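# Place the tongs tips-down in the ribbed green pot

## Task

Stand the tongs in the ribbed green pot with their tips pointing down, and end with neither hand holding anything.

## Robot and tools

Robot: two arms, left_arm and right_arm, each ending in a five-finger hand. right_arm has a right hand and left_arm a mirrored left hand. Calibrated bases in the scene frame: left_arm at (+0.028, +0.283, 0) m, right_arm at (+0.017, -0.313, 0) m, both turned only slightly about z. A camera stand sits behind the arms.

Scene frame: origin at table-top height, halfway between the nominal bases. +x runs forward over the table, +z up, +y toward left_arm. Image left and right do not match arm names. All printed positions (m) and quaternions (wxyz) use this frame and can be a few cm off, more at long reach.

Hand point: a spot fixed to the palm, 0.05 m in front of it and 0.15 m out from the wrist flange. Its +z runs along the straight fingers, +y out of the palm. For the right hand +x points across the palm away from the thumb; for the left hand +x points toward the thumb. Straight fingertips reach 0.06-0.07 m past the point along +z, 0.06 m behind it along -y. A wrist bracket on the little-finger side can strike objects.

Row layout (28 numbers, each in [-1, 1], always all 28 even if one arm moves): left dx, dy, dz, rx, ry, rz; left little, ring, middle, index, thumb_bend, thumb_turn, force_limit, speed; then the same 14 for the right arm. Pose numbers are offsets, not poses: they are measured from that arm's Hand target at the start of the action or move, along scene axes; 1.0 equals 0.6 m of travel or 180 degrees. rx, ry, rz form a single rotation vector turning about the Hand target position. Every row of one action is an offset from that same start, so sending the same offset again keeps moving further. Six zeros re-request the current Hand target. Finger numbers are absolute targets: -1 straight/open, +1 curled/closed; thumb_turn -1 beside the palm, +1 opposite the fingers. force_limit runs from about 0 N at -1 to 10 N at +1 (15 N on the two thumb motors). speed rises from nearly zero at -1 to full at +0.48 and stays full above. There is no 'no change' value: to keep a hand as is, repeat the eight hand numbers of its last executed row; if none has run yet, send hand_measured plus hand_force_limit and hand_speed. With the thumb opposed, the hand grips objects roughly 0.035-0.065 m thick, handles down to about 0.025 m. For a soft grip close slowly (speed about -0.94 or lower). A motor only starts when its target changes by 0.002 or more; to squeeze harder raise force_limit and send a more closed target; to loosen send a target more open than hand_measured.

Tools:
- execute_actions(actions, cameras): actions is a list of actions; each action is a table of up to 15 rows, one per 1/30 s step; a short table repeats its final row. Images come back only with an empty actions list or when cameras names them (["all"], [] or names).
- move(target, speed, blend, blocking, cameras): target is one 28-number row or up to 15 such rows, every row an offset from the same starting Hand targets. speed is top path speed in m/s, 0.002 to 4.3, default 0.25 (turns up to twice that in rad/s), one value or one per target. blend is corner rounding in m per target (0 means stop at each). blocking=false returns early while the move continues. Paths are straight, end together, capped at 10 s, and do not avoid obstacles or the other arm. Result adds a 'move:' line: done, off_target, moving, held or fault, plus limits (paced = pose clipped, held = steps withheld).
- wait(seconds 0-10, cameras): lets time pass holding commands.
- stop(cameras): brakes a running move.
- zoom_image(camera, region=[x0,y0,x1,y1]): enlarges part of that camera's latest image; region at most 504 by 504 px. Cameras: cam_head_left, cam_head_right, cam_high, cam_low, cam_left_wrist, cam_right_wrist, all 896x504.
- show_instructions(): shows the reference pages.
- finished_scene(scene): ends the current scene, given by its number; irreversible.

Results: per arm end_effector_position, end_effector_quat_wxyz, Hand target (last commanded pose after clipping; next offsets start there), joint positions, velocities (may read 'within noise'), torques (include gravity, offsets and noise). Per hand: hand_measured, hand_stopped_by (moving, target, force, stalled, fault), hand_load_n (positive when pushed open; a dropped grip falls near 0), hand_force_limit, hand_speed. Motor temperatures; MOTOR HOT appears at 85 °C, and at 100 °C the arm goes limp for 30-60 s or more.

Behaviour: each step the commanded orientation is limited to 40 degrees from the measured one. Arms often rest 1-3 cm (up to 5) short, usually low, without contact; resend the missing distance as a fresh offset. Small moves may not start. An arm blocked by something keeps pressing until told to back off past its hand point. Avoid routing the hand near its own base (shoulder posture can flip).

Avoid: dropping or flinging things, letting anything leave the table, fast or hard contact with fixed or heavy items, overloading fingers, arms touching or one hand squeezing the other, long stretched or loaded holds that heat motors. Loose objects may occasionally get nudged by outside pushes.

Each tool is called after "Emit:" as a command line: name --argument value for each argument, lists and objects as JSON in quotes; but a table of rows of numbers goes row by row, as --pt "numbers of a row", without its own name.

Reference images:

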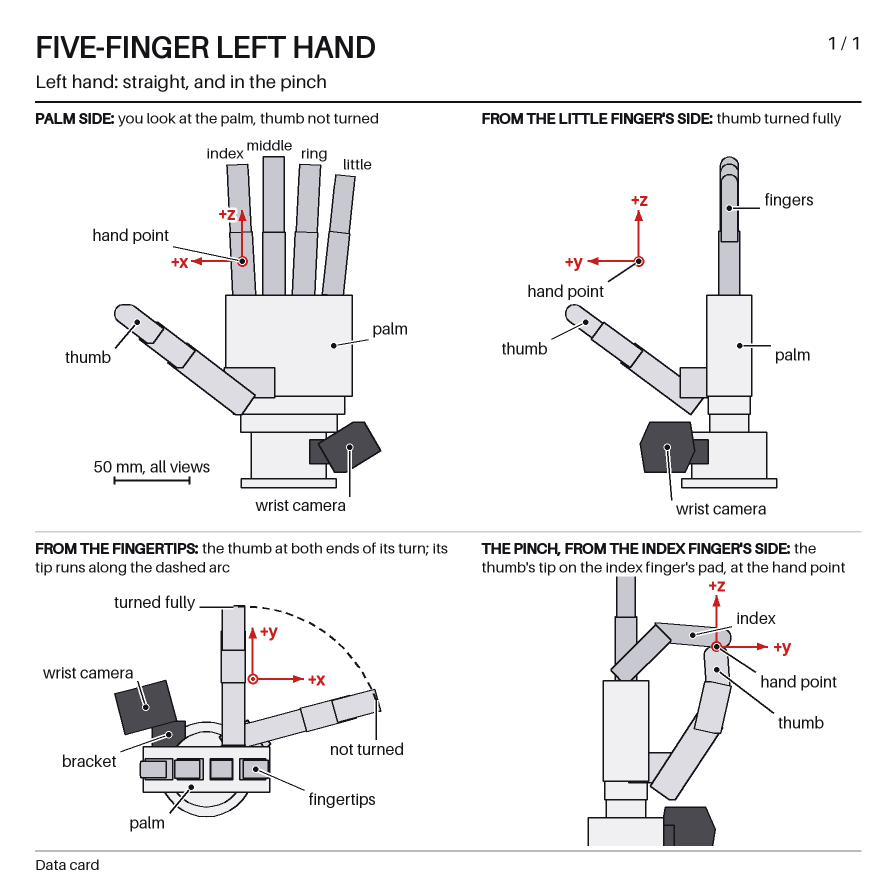

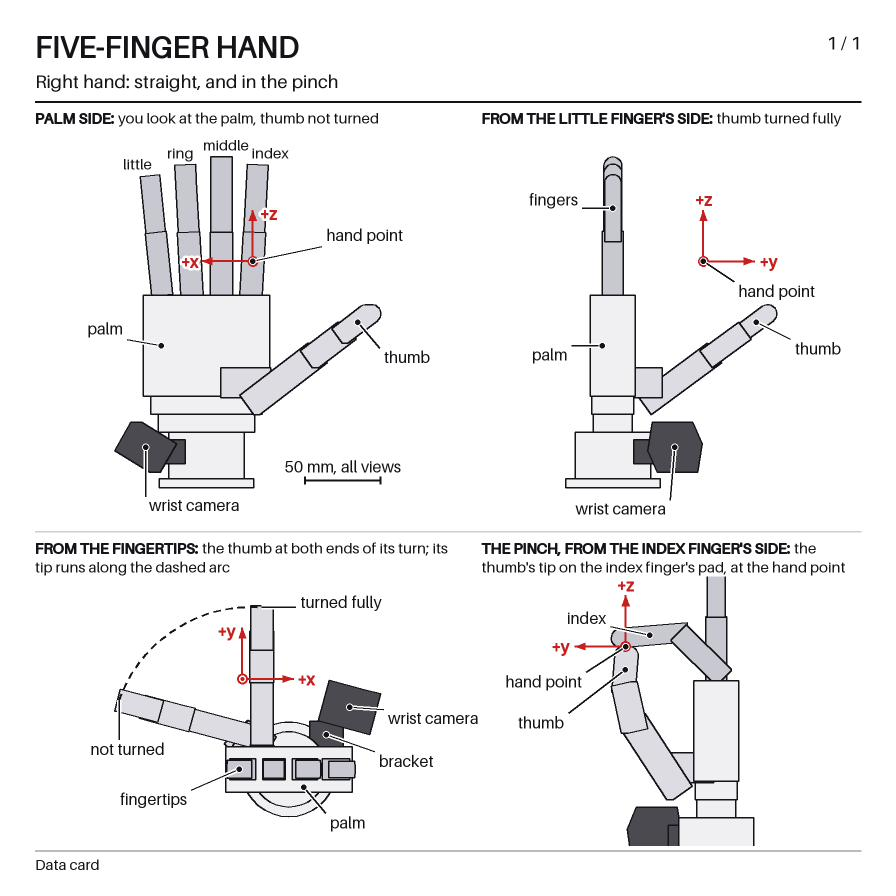

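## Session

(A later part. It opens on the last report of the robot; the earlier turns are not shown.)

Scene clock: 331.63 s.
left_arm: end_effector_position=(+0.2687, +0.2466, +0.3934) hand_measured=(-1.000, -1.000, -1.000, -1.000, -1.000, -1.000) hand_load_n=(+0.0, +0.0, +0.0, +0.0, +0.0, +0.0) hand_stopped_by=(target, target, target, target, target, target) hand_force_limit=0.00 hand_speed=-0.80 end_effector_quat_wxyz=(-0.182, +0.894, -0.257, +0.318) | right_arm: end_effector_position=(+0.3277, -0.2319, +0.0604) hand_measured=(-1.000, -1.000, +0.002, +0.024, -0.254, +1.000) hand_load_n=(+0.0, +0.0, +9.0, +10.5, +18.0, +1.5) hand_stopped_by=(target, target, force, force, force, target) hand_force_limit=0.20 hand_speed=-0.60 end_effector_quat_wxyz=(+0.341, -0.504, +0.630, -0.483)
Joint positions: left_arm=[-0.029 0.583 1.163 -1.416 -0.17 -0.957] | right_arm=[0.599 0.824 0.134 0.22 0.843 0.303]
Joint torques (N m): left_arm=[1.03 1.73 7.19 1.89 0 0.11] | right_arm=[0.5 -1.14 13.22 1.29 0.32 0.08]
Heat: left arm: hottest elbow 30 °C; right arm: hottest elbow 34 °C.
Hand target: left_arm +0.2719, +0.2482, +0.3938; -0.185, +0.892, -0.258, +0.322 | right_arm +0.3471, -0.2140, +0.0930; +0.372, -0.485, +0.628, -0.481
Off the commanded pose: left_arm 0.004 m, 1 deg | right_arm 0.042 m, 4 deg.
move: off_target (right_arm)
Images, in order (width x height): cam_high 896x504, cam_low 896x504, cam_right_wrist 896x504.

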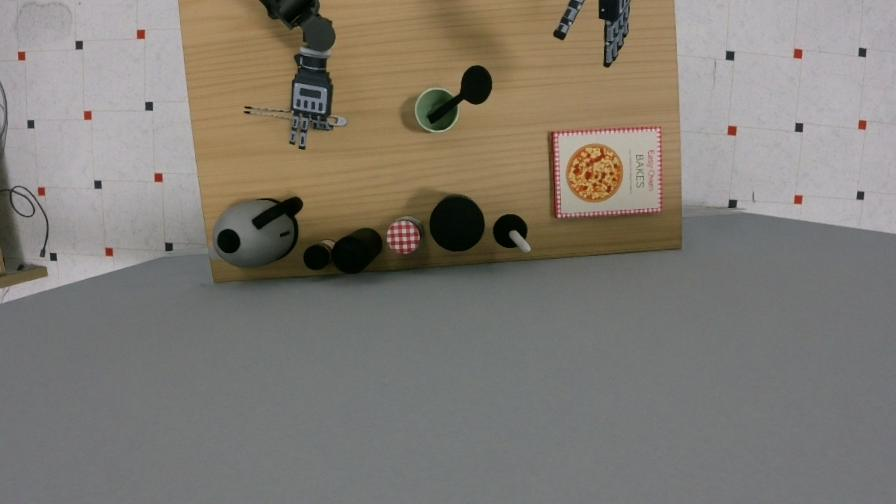

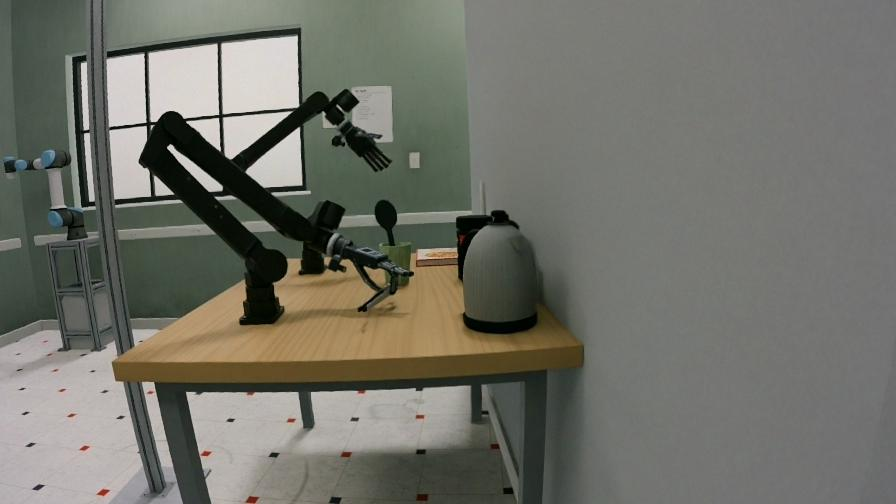

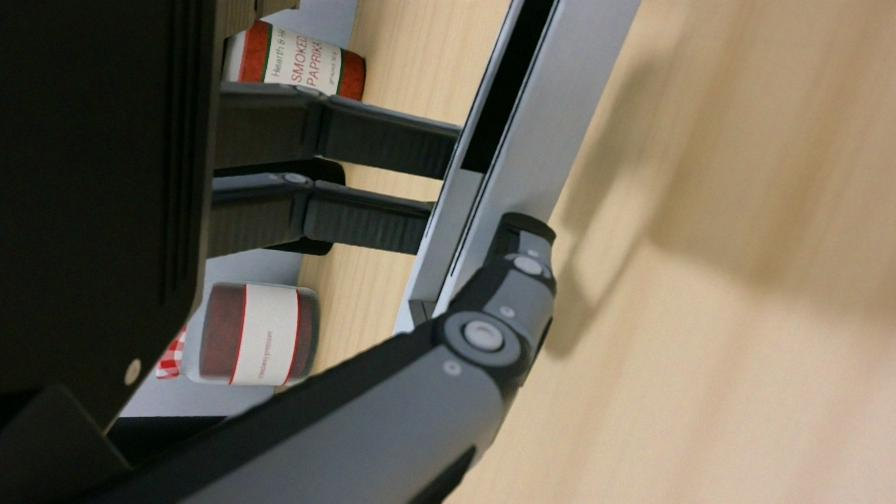

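Emit:
move --pt "0 0 0 0 0 0 -1 -1 -1 -1 -1 -1 0 -0.8 -0.078 -0.01 0.345 0 0 0 -1 -1 0.6 0.55 0.6 1 0.2 -0.6" --pt "0 0 0 0 0 0 -1 -1 -1 -1 -1 -1 0 -0.8 -0.112 -0.01 0.528 0.5057 0.0679 0.1935 -1 -1 0.6 0.55 0.6 1 0.2 -0.6" --cameras '["all"]' --speed 0.2 --blend 0.03

Scene clock: 379.80 s.
left_arm: end_effector_position=(+0.2687, +0.2466, +0.3934) hand_measured=(-1.000, -1.000, -1.000, -1.000, -1.000, -1.000) hand_load_n=(+0.0, +0.0, +0.0, +0.0, -0.5, -0.5) hand_stopped_by=(target, target, target, target, target, target) hand_force_limit=0.00 hand_speed=-0.80 end_effector_quat_wxyz=(-0.182, +0.894, -0.257, +0.318) | right_arm: end_effector_position=(+0.2803, -0.2200, +0.4050) hand_measured=(-1.000, -1.000, +0.002, +0.024, -0.254, +1.000) hand_load_n=(+0.0, +0.0, +9.5, +10.0, +17.5, +0.5) hand_stopped_by=(target, target, force, force, force, target) hand_force_limit=0.20 hand_speed=-0.60 end_effector_quat_wxyz=(+0.649, -0.271, +0.656, +0.272)
Joint positions: left_arm=[-0.029 0.583 1.163 -1.416 -0.17 -0.957] | right_arm=[-0.495 0.547 0.527 -0.008 -1.263 1.549]
Joint torques (N m): left_arm=[1.08 2.2 7.24 1.77 -0.01 0.1] | right_arm=[-0.38 0.38 10.21 1.83 0.11 0.33]
Motor temperatures (°C): left_arm=[23 21 31 23 21 22] | right_arm=[24 23 42 23 23 22]
Heat: left arm: hottest elbow 31 °C; right arm: hottest elbow 42 °C.
Hand target: left_arm +0.2719, +0.2482, +0.3938; -0.185, +0.892, -0.258, +0.322 | right_arm +0.2800, -0.2201, +0.4097; +0.654, -0.270, +0.653, +0.270
Off the commanded pose: left_arm 0.004 m, 1 deg | right_arm 0.005 m, 1 deg.
move: done

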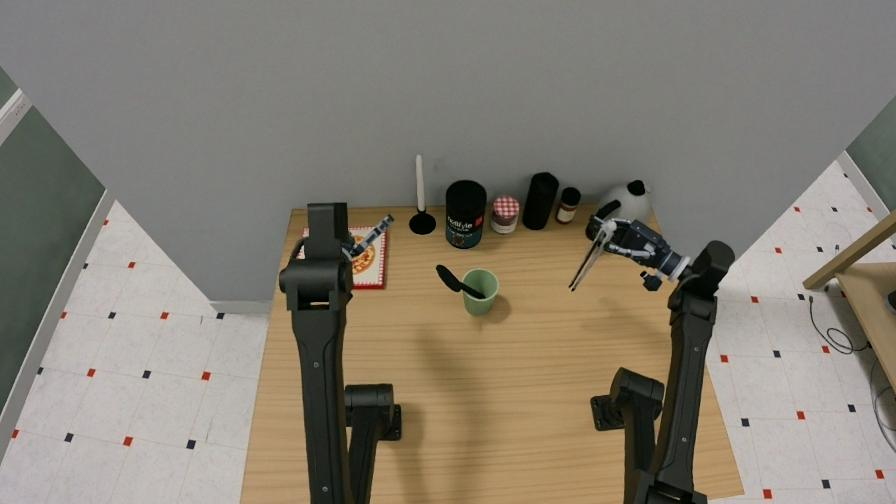

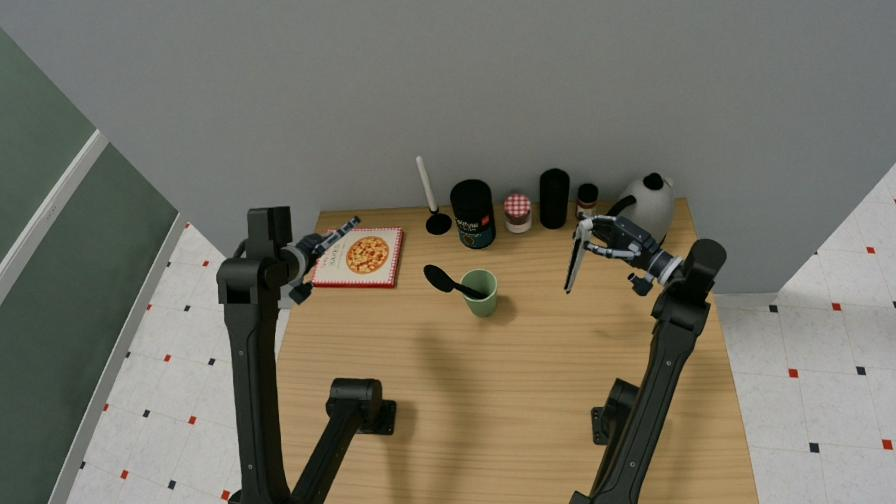

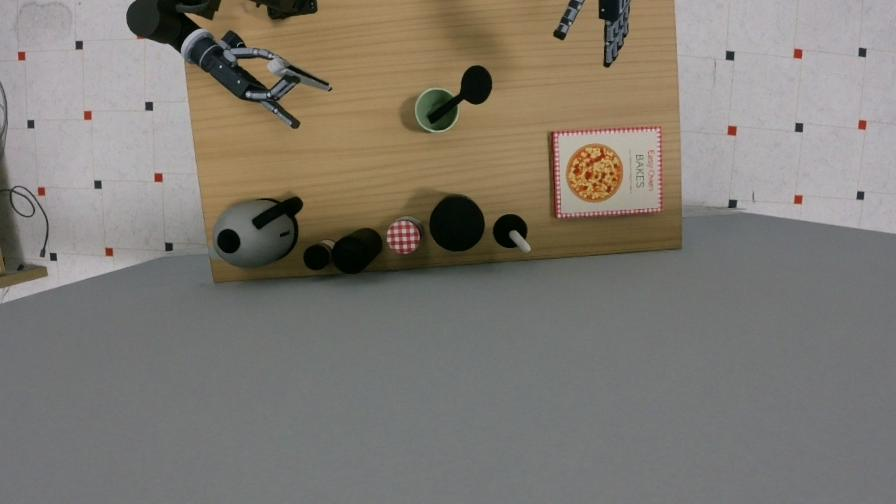

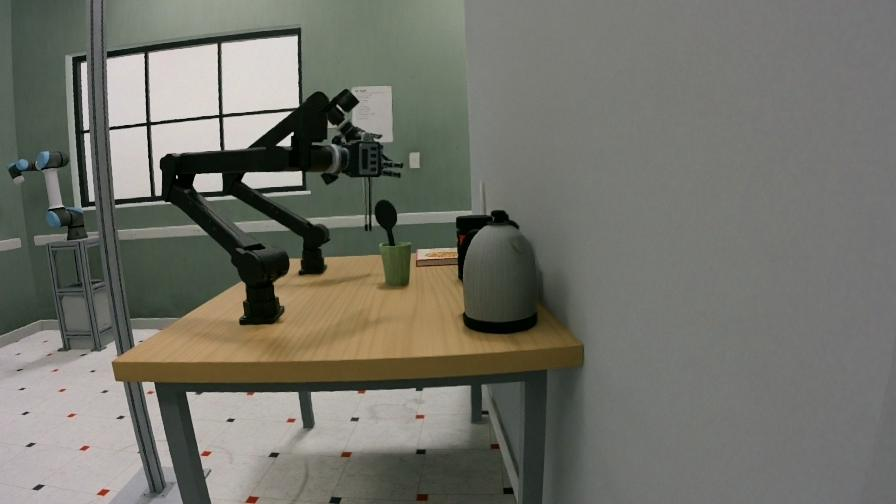

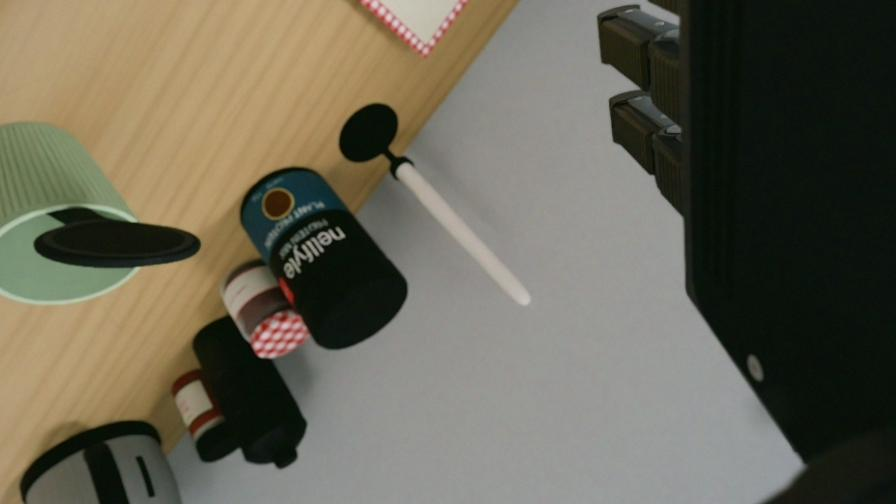

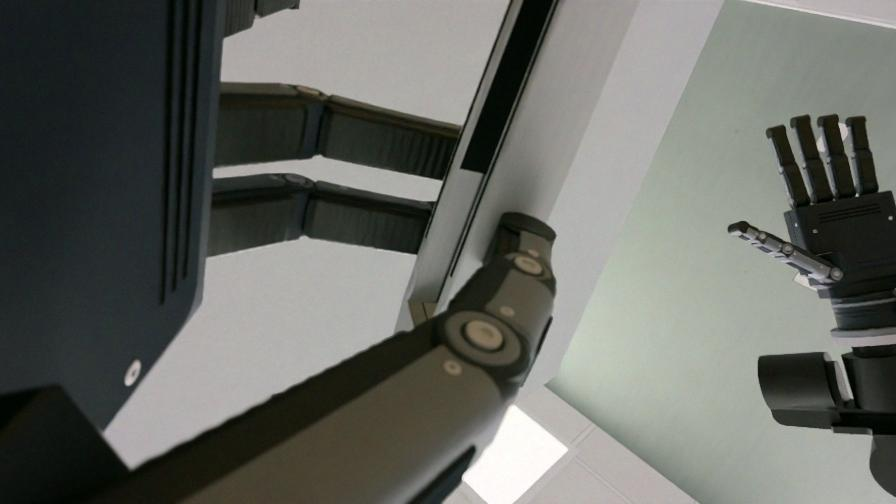

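Emit:
zoom_image --camera "cam_high" --region '[230, 30, 380, 150]'

Emit:
zoom_image --camera "cam_low" --region '[320, 120, 440, 290]'

Emit:
zoom_image --camera "cam_head_left" --region '[540, 200, 680, 310]'

Scaled by 3.360 from the camera's 896x504 image, which has a finer 1280x720 frame.

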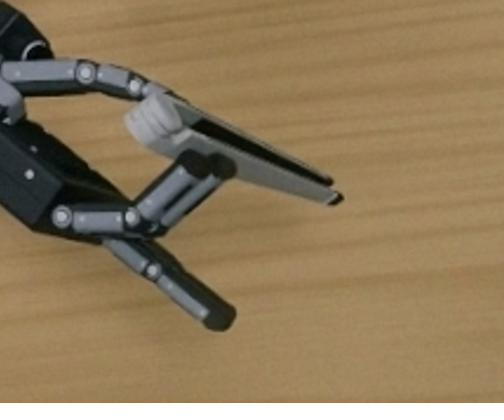

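Scaled by 2.965 from the camera's 896x504 image, which has a finer 1280x720 frame.

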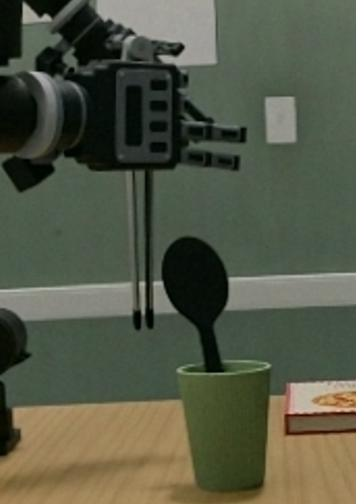

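Scaled by 3.600 from the camera's 896x504 image, which has a finer 1280x720 frame.

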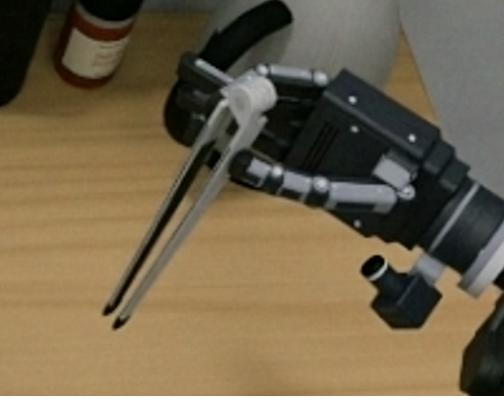

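Emit:
move --target '[0,0,0,0,0,0,-1,-1,-1,-1,-1,-1,0,-0.8,0.02,0.363,0,-0.0334,-0.0334,0,-1,-1,0.6,0.55,0.6,1,0.2,-0.6]' --cameras '["cam_high","cam_low","cam_head_left","cam_head_right"]' --speed 0.15

Emit:
zoom_image --camera "cam_high" --region '[340, 20, 520, 160]'

Emit:
zoom_image --camera "cam_low" --region '[320, 120, 440, 290]'

Emit:
zoom_image --camera "cam_head_left" --region '[400, 200, 560, 330]'

Scene clock: 412.53 s.
left_arm: end_effector_position=(+0.2687, +0.2466, +0.3934) hand_measured=(-1.000, -1.000, -1.000, -1.000, -1.000, -1.000) hand_load_n=(+0.0, +0.0, +0.0, +0.0, -0.5, -0.5) hand_stopped_by=(target, target, target, target, target, target) hand_force_limit=0.00 hand_speed=-0.80 end_effector_quat_wxyz=(-0.182, +0.894, -0.257, +0.318) | right_arm: end_effector_position=(+0.2888, -0.0096, +0.3602) hand_measured=(-1.000, -1.000, +0.002, +0.024, -0.254, +1.000) hand_load_n=(+0.0, +0.0, +9.0, +10.0, +17.5, +0.5) hand_stopped_by=(target, target, force, force, force, target) hand_force_limit=0.20 hand_speed=-0.60 end_effector_quat_wxyz=(+0.640, -0.323, +0.663, +0.215)
Joint positions: left_arm=[-0.029 0.583 1.163 -1.416 -0.17 -0.957] | right_arm=[0.581 0.653 0.513 0.049 -0.177 1.426]
Joint torques (N m): left_arm=[1.2 1.85 7.23 2.06 0.02 0.17] | right_arm=[0.5 -0.44 16.34 2.74 0.15 0.08]
Heat: left arm: hottest elbow 31 °C; right arm: hottest elbow 40 °C.
Hand target: left_arm +0.2719, +0.2482, +0.3938; -0.185, +0.892, -0.258, +0.322 | right_arm +0.2919, -0.0022, +0.4097; +0.672, -0.318, +0.631, +0.221
Off the commanded pose: left_arm 0.004 m, 1 deg | right_arm 0.050 m, 5 deg.
move: off_target (right_arm)
Images, in order (width x height): cam_head_left 896x504, cam_head_right 896x504, cam_high 896x504, cam_low 896x504.

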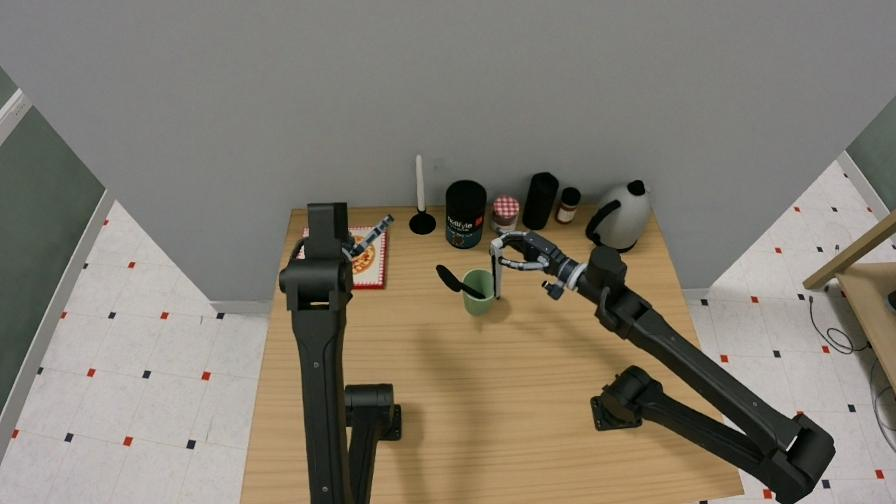

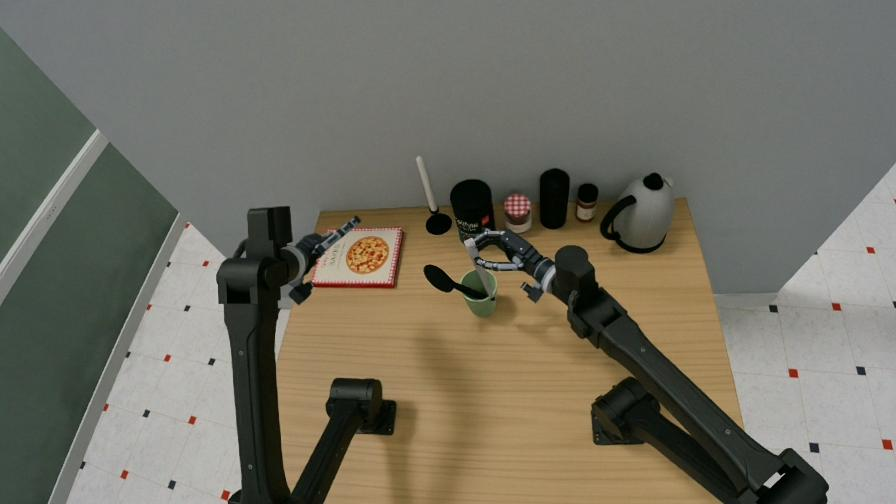

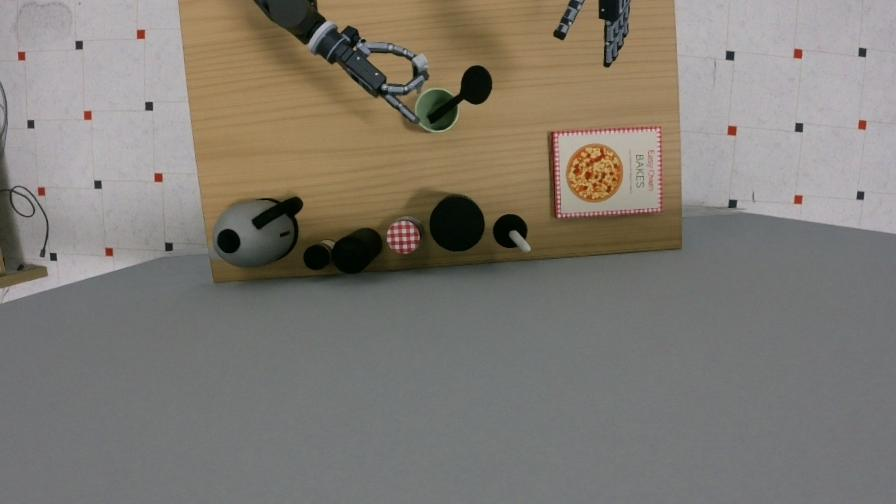

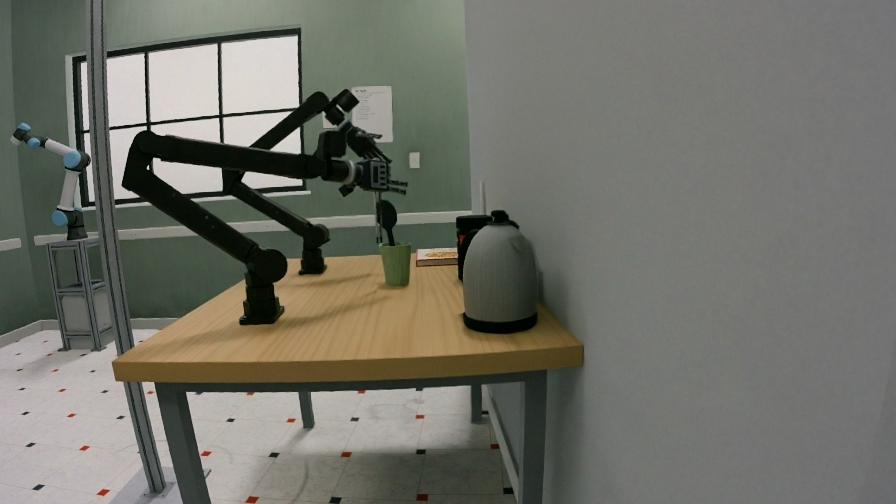

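Scaled by 2.800 from the camera's 896x504 image, which has a finer 1280x720 frame.

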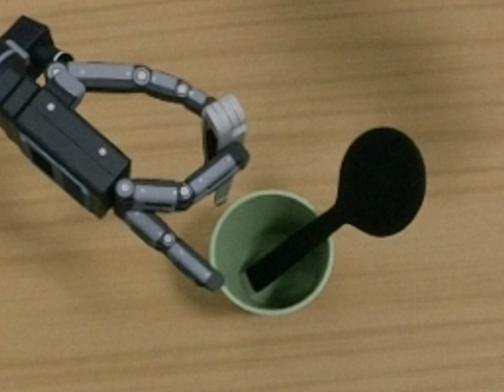

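Scaled by 2.965 from the camera's 896x504 image, which has a finer 1280x720 frame.

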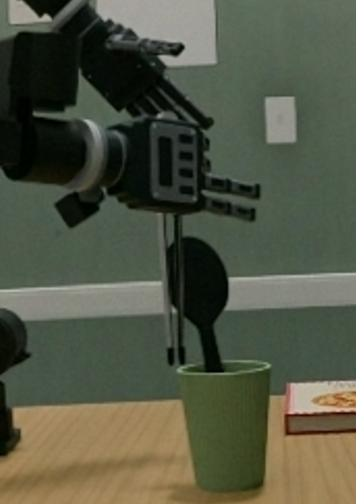

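Scaled by 3.150 from the camera's 896x504 image, which has a finer 1280x720 frame.

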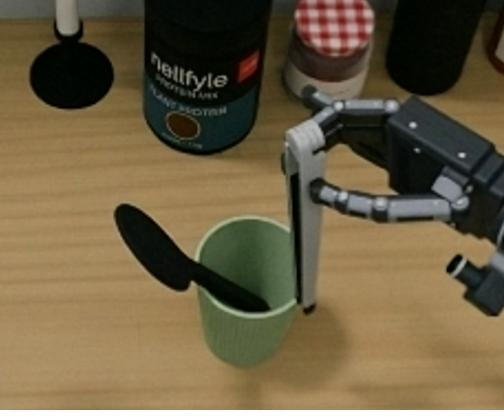

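Emit:
move --target '[0,0,0,0,0,0,-1,-1,-1,-1,-1,-1,0,-0.8,0,0,0.07,0,0,0,-1,-1,0.6,0.55,0.6,1,0.2,-0.6]' --speed 0.15

Scene clock: 426.87 s.
left_arm: end_effector_position=(+0.2687, +0.2466, +0.3934) hand_measured=(-1.000, -1.000, -1.000, -1.000, -1.000, -1.000) hand_load_n=(+0.0, +0.0, +0.0, +0.0, +0.0, -0.5) hand_stopped_by=(target, target, target, target, target, target) hand_force_limit=0.00 hand_speed=-0.80 end_effector_quat_wxyz=(-0.182, +0.894, -0.257, +0.318) | right_arm: end_effector_position=(+0.2914, -0.0076, +0.4038) hand_measured=(-1.000, -1.000, +0.002, +0.024, -0.254, +1.000) hand_load_n=(+0.0, +0.0, +9.5, +10.5, +17.5, +0.5) hand_stopped_by=(target, target, force, force, force, target) hand_force_limit=0.20 hand_speed=-0.60 end_effector_quat_wxyz=(+0.647, -0.322, +0.657, +0.216)
Joint positions: left_arm=[-0.029 0.583 1.163 -1.416 -0.17 -0.957] | right_arm=[0.582 0.653 0.615 -0.033 -0.177 1.425]
Joint torques (N m): left_arm=[0.97 2.08 7.15 1.87 0.06 0.14] | right_arm=[0.44 -0.62 17.07 1.7 0.16 0.08]
Heat: left arm: hottest elbow 31 °C; right arm: hottest elbow 41 °C.
Hand target: left_arm +0.2719, +0.2482, +0.3938; -0.185, +0.892, -0.258, +0.322 | right_arm +0.2918, -0.0022, +0.4518; +0.672, -0.318, +0.631, +0.221
Off the commanded pose: left_arm 0.004 m, 1 deg | right_arm 0.048 m, 4 deg.
move: off_target (right_arm)

Emit:
move --target '[0,0,0,0,0,0,-1,-1,-1,-1,-1,-1,0,-0.8,0.038,0.035,0,0,0,0,-1,-1,0.6,0.55,0.6,1,0.2,-0.6]' --speed 0.1 --cameras '["cam_high","cam_low","cam_head_left"]'

Emit:
zoom_image --camera "cam_high" --region '[340, 20, 520, 160]'

Emit:
zoom_image --camera "cam_low" --region '[320, 120, 440, 290]'

Emit:
zoom_image --camera "cam_head_left" --region '[400, 200, 560, 330]'

Scene clock: 435.07 s.
left_arm: end_effector_position=(+0.2687, +0.2466, +0.3934) hand_measured=(-1.000, -1.000, -1.000, -1.000, -1.000, -1.000) hand_load_n=(+0.0, +0.0, +0.0, +0.0, +0.0, +0.0) hand_stopped_by=(target, target, target, target, target, target) hand_force_limit=0.00 hand_speed=-0.80 end_effector_quat_wxyz=(-0.182, +0.894, -0.257, +0.318) | right_arm: end_effector_position=(+0.3125, +0.0102, +0.3961) hand_measured=(-1.000, -1.000, +0.002, +0.024, -0.254, +1.000) hand_load_n=(+0.0, +0.0, +9.5, +10.0, +17.5, +0.5) hand_stopped_by=(target, target, force, force, force, target) hand_force_limit=0.20 hand_speed=-0.60 end_effector_quat_wxyz=(+0.637, -0.324, +0.666, +0.213)
Joint positions: left_arm=[-0.029 0.583 1.163 -1.416 -0.17 -0.957] | right_arm=[0.595 0.75 0.649 0.003 -0.161 1.425]
Joint torques (N m): left_arm=[1.26 2.02 7.28 1.91 0.08 0.18] | right_arm=[0.62 -1.55 17.17 2.67 0.16 0.08]
Heat: left arm: hottest elbow 31 °C; right arm: hottest elbow 42 °C.
Hand target: left_arm +0.2719, +0.2482, +0.3938; -0.185, +0.892, -0.258, +0.322 | right_arm +0.3146, +0.0188, +0.4517; +0.672, -0.318, +0.631, +0.221
Off the commanded pose: left_arm 0.004 m, 1 deg | right_arm 0.056 m, 6 deg.
move: off_target (right_arm)
Images, in order (width x height): cam_head_left 896x504, cam_high 896x504, cam_low 896x504.

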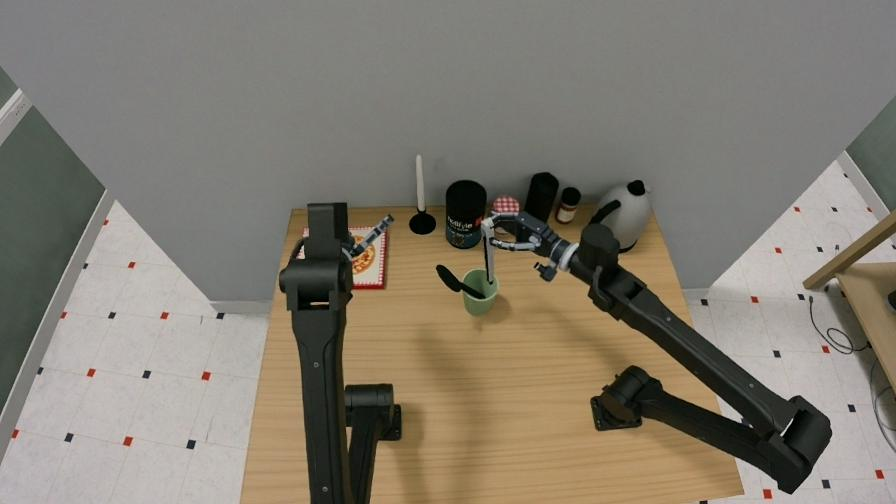

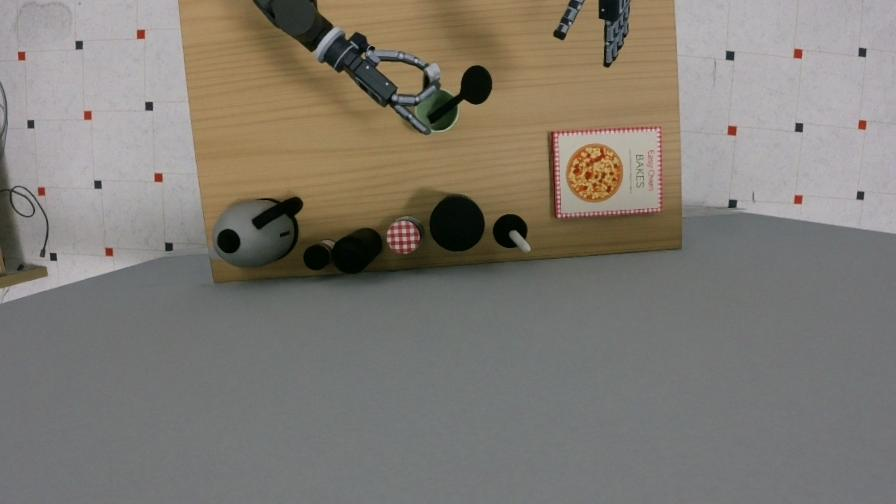

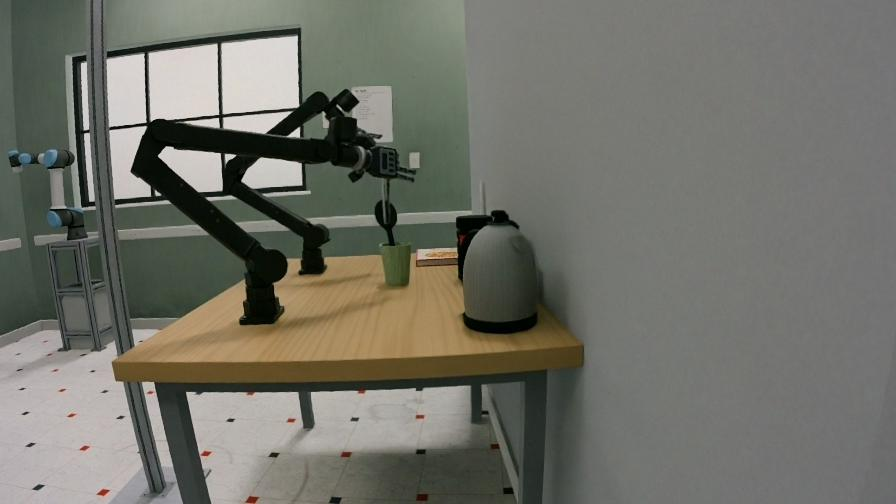

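Scaled by 2.800 from the camera's 896x504 image, which has a finer 1280x720 frame.

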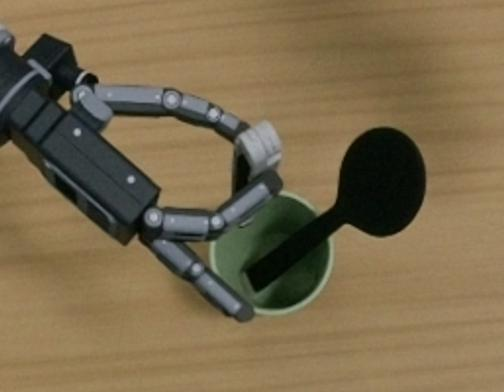

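Scaled by 2.965 from the camera's 896x504 image, which has a finer 1280x720 frame.

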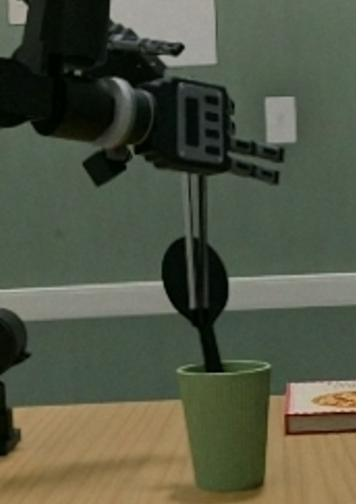

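Scaled by 3.150 from the camera's 896x504 image, which has a finer 1280x720 frame.

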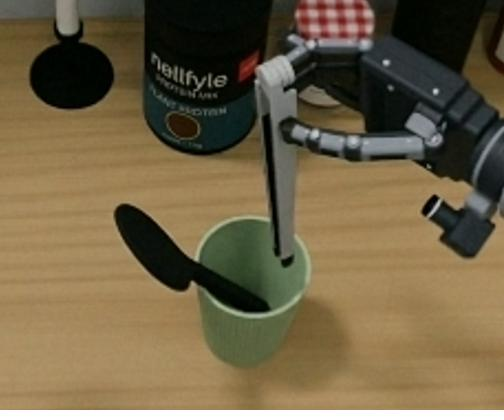

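Emit:
move --target '[0,0,0,0,0,0,-1,-1,-1,-1,-1,-1,0,-0.8,0.005,-0.017,-0.05,0.028,0,0,-1,-1,0.6,0.55,0.6,1,0.2,-0.6]' --speed 0.1 --cameras '["cam_high","cam_low","cam_head_left"]'

Emit:
zoom_image --camera "cam_high" --region '[340, 20, 520, 160]'

Emit:
zoom_image --camera "cam_low" --region '[320, 120, 440, 290]'

Emit:
zoom_image --camera "cam_head_left" --region '[400, 200, 560, 330]'

Scene clock: 448.60 s.
left_arm: end_effector_position=(+0.2687, +0.2466, +0.3934) hand_measured=(-1.000, -1.000, -1.000, -1.000, -1.000, -1.000) hand_load_n=(+0.5, +0.0, +0.0, +0.0, +0.0, -0.5) hand_stopped_by=(target, target, target, target, target, target) hand_force_limit=0.00 hand_speed=-0.80 end_effector_quat_wxyz=(-0.182, +0.894, -0.257, +0.318) | right_arm: end_effector_position=(+0.3147, +0.0118, +0.4090) hand_measured=(-1.000, -1.000, +0.002, +0.024, -0.254, +1.000) hand_load_n=(+0.0, +0.0, +9.5, +10.5, +17.5, +0.5) hand_stopped_by=(target, target, force, force, force, target) hand_force_limit=0.20 hand_speed=-0.60 end_effector_quat_wxyz=(+0.675, -0.299, +0.629, +0.243)
Joint positions: left_arm=[-0.029 0.583 1.163 -1.416 -0.17 -0.957] | right_arm=[0.59 0.782 0.601 0.21 -0.18 1.477]
Joint torques (N m): left_arm=[0.97 1.32 7.17 1.78 0.03 0.13] | right_arm=[-1.08 -1.9 10.96 2.66 -0.12 0.34]
Heat: left arm: hottest elbow 31 °C; right arm: hottest elbow 44 °C.
Hand target: left_arm +0.2719, +0.2482, +0.3938; -0.185, +0.892, -0.258, +0.322 | right_arm +0.3177, +0.0086, +0.4218; +0.685, -0.288, +0.621, +0.249
Off the commanded pose: left_arm 0.004 m, 1 deg | right_arm 0.013 m, 2 deg.
move: off_target (right_arm)
Images, in order (width x height): cam_head_left 896x504, cam_high 896x504, cam_low 896x504.

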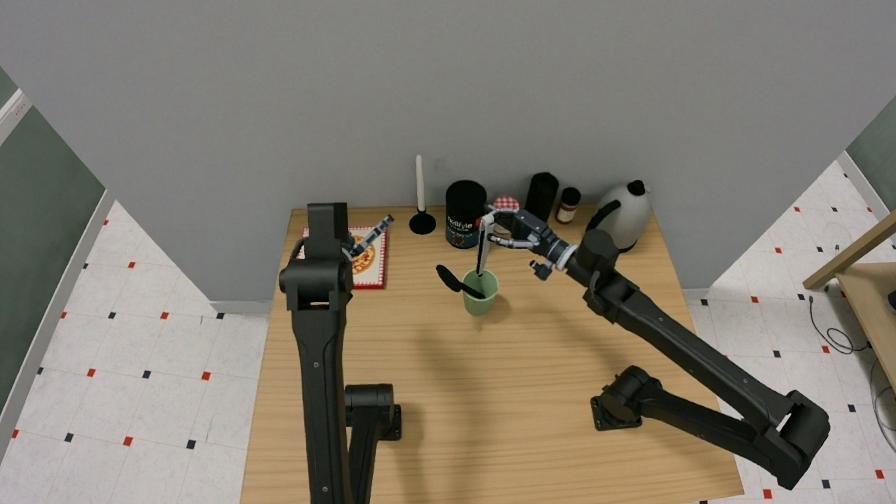

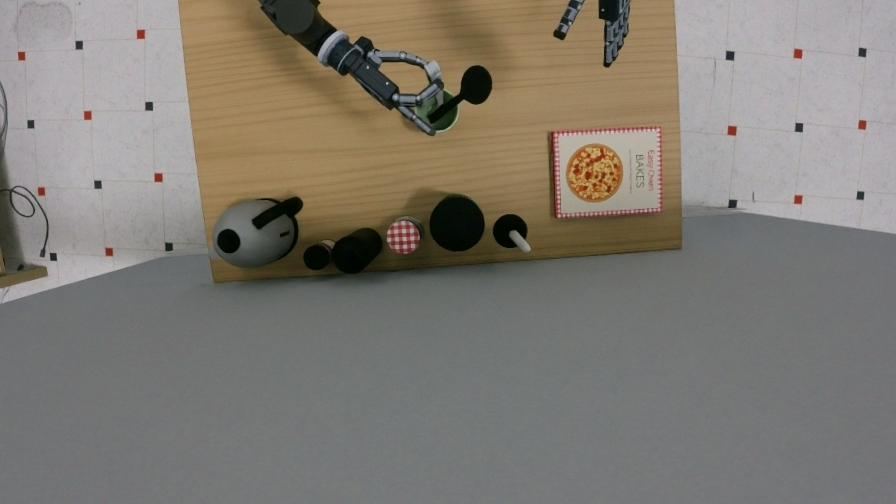

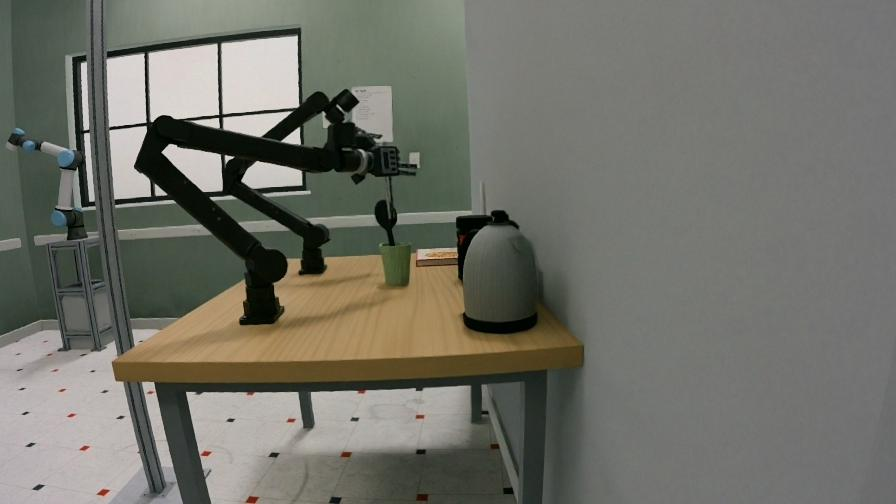

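Scaled by 2.800 from the camera's 896x504 image, which has a finer 1280x720 frame.

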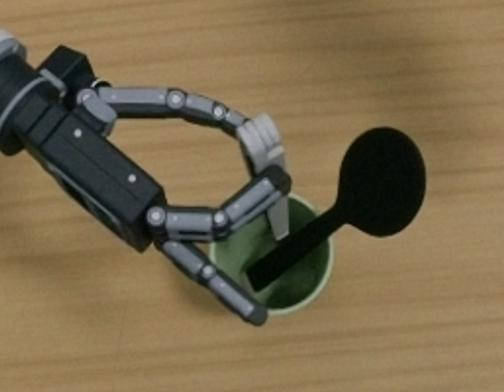

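Scaled by 2.965 from the camera's 896x504 image, which has a finer 1280x720 frame.

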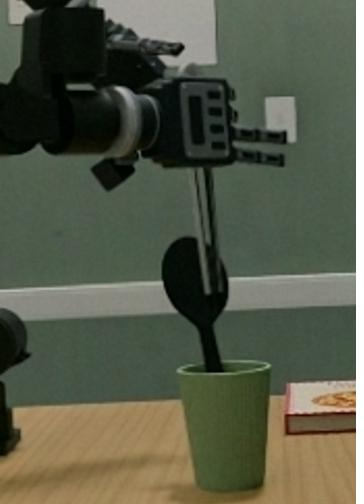

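Scaled by 3.150 from the camera's 896x504 image, which has a finer 1280x720 frame.

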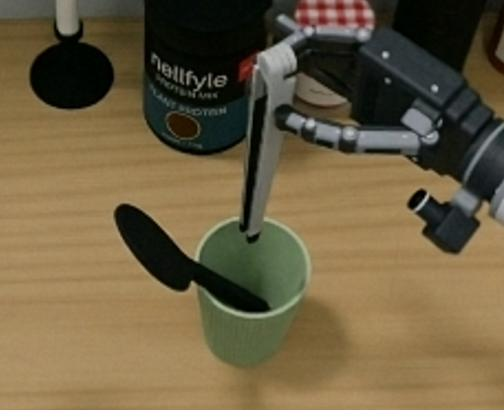

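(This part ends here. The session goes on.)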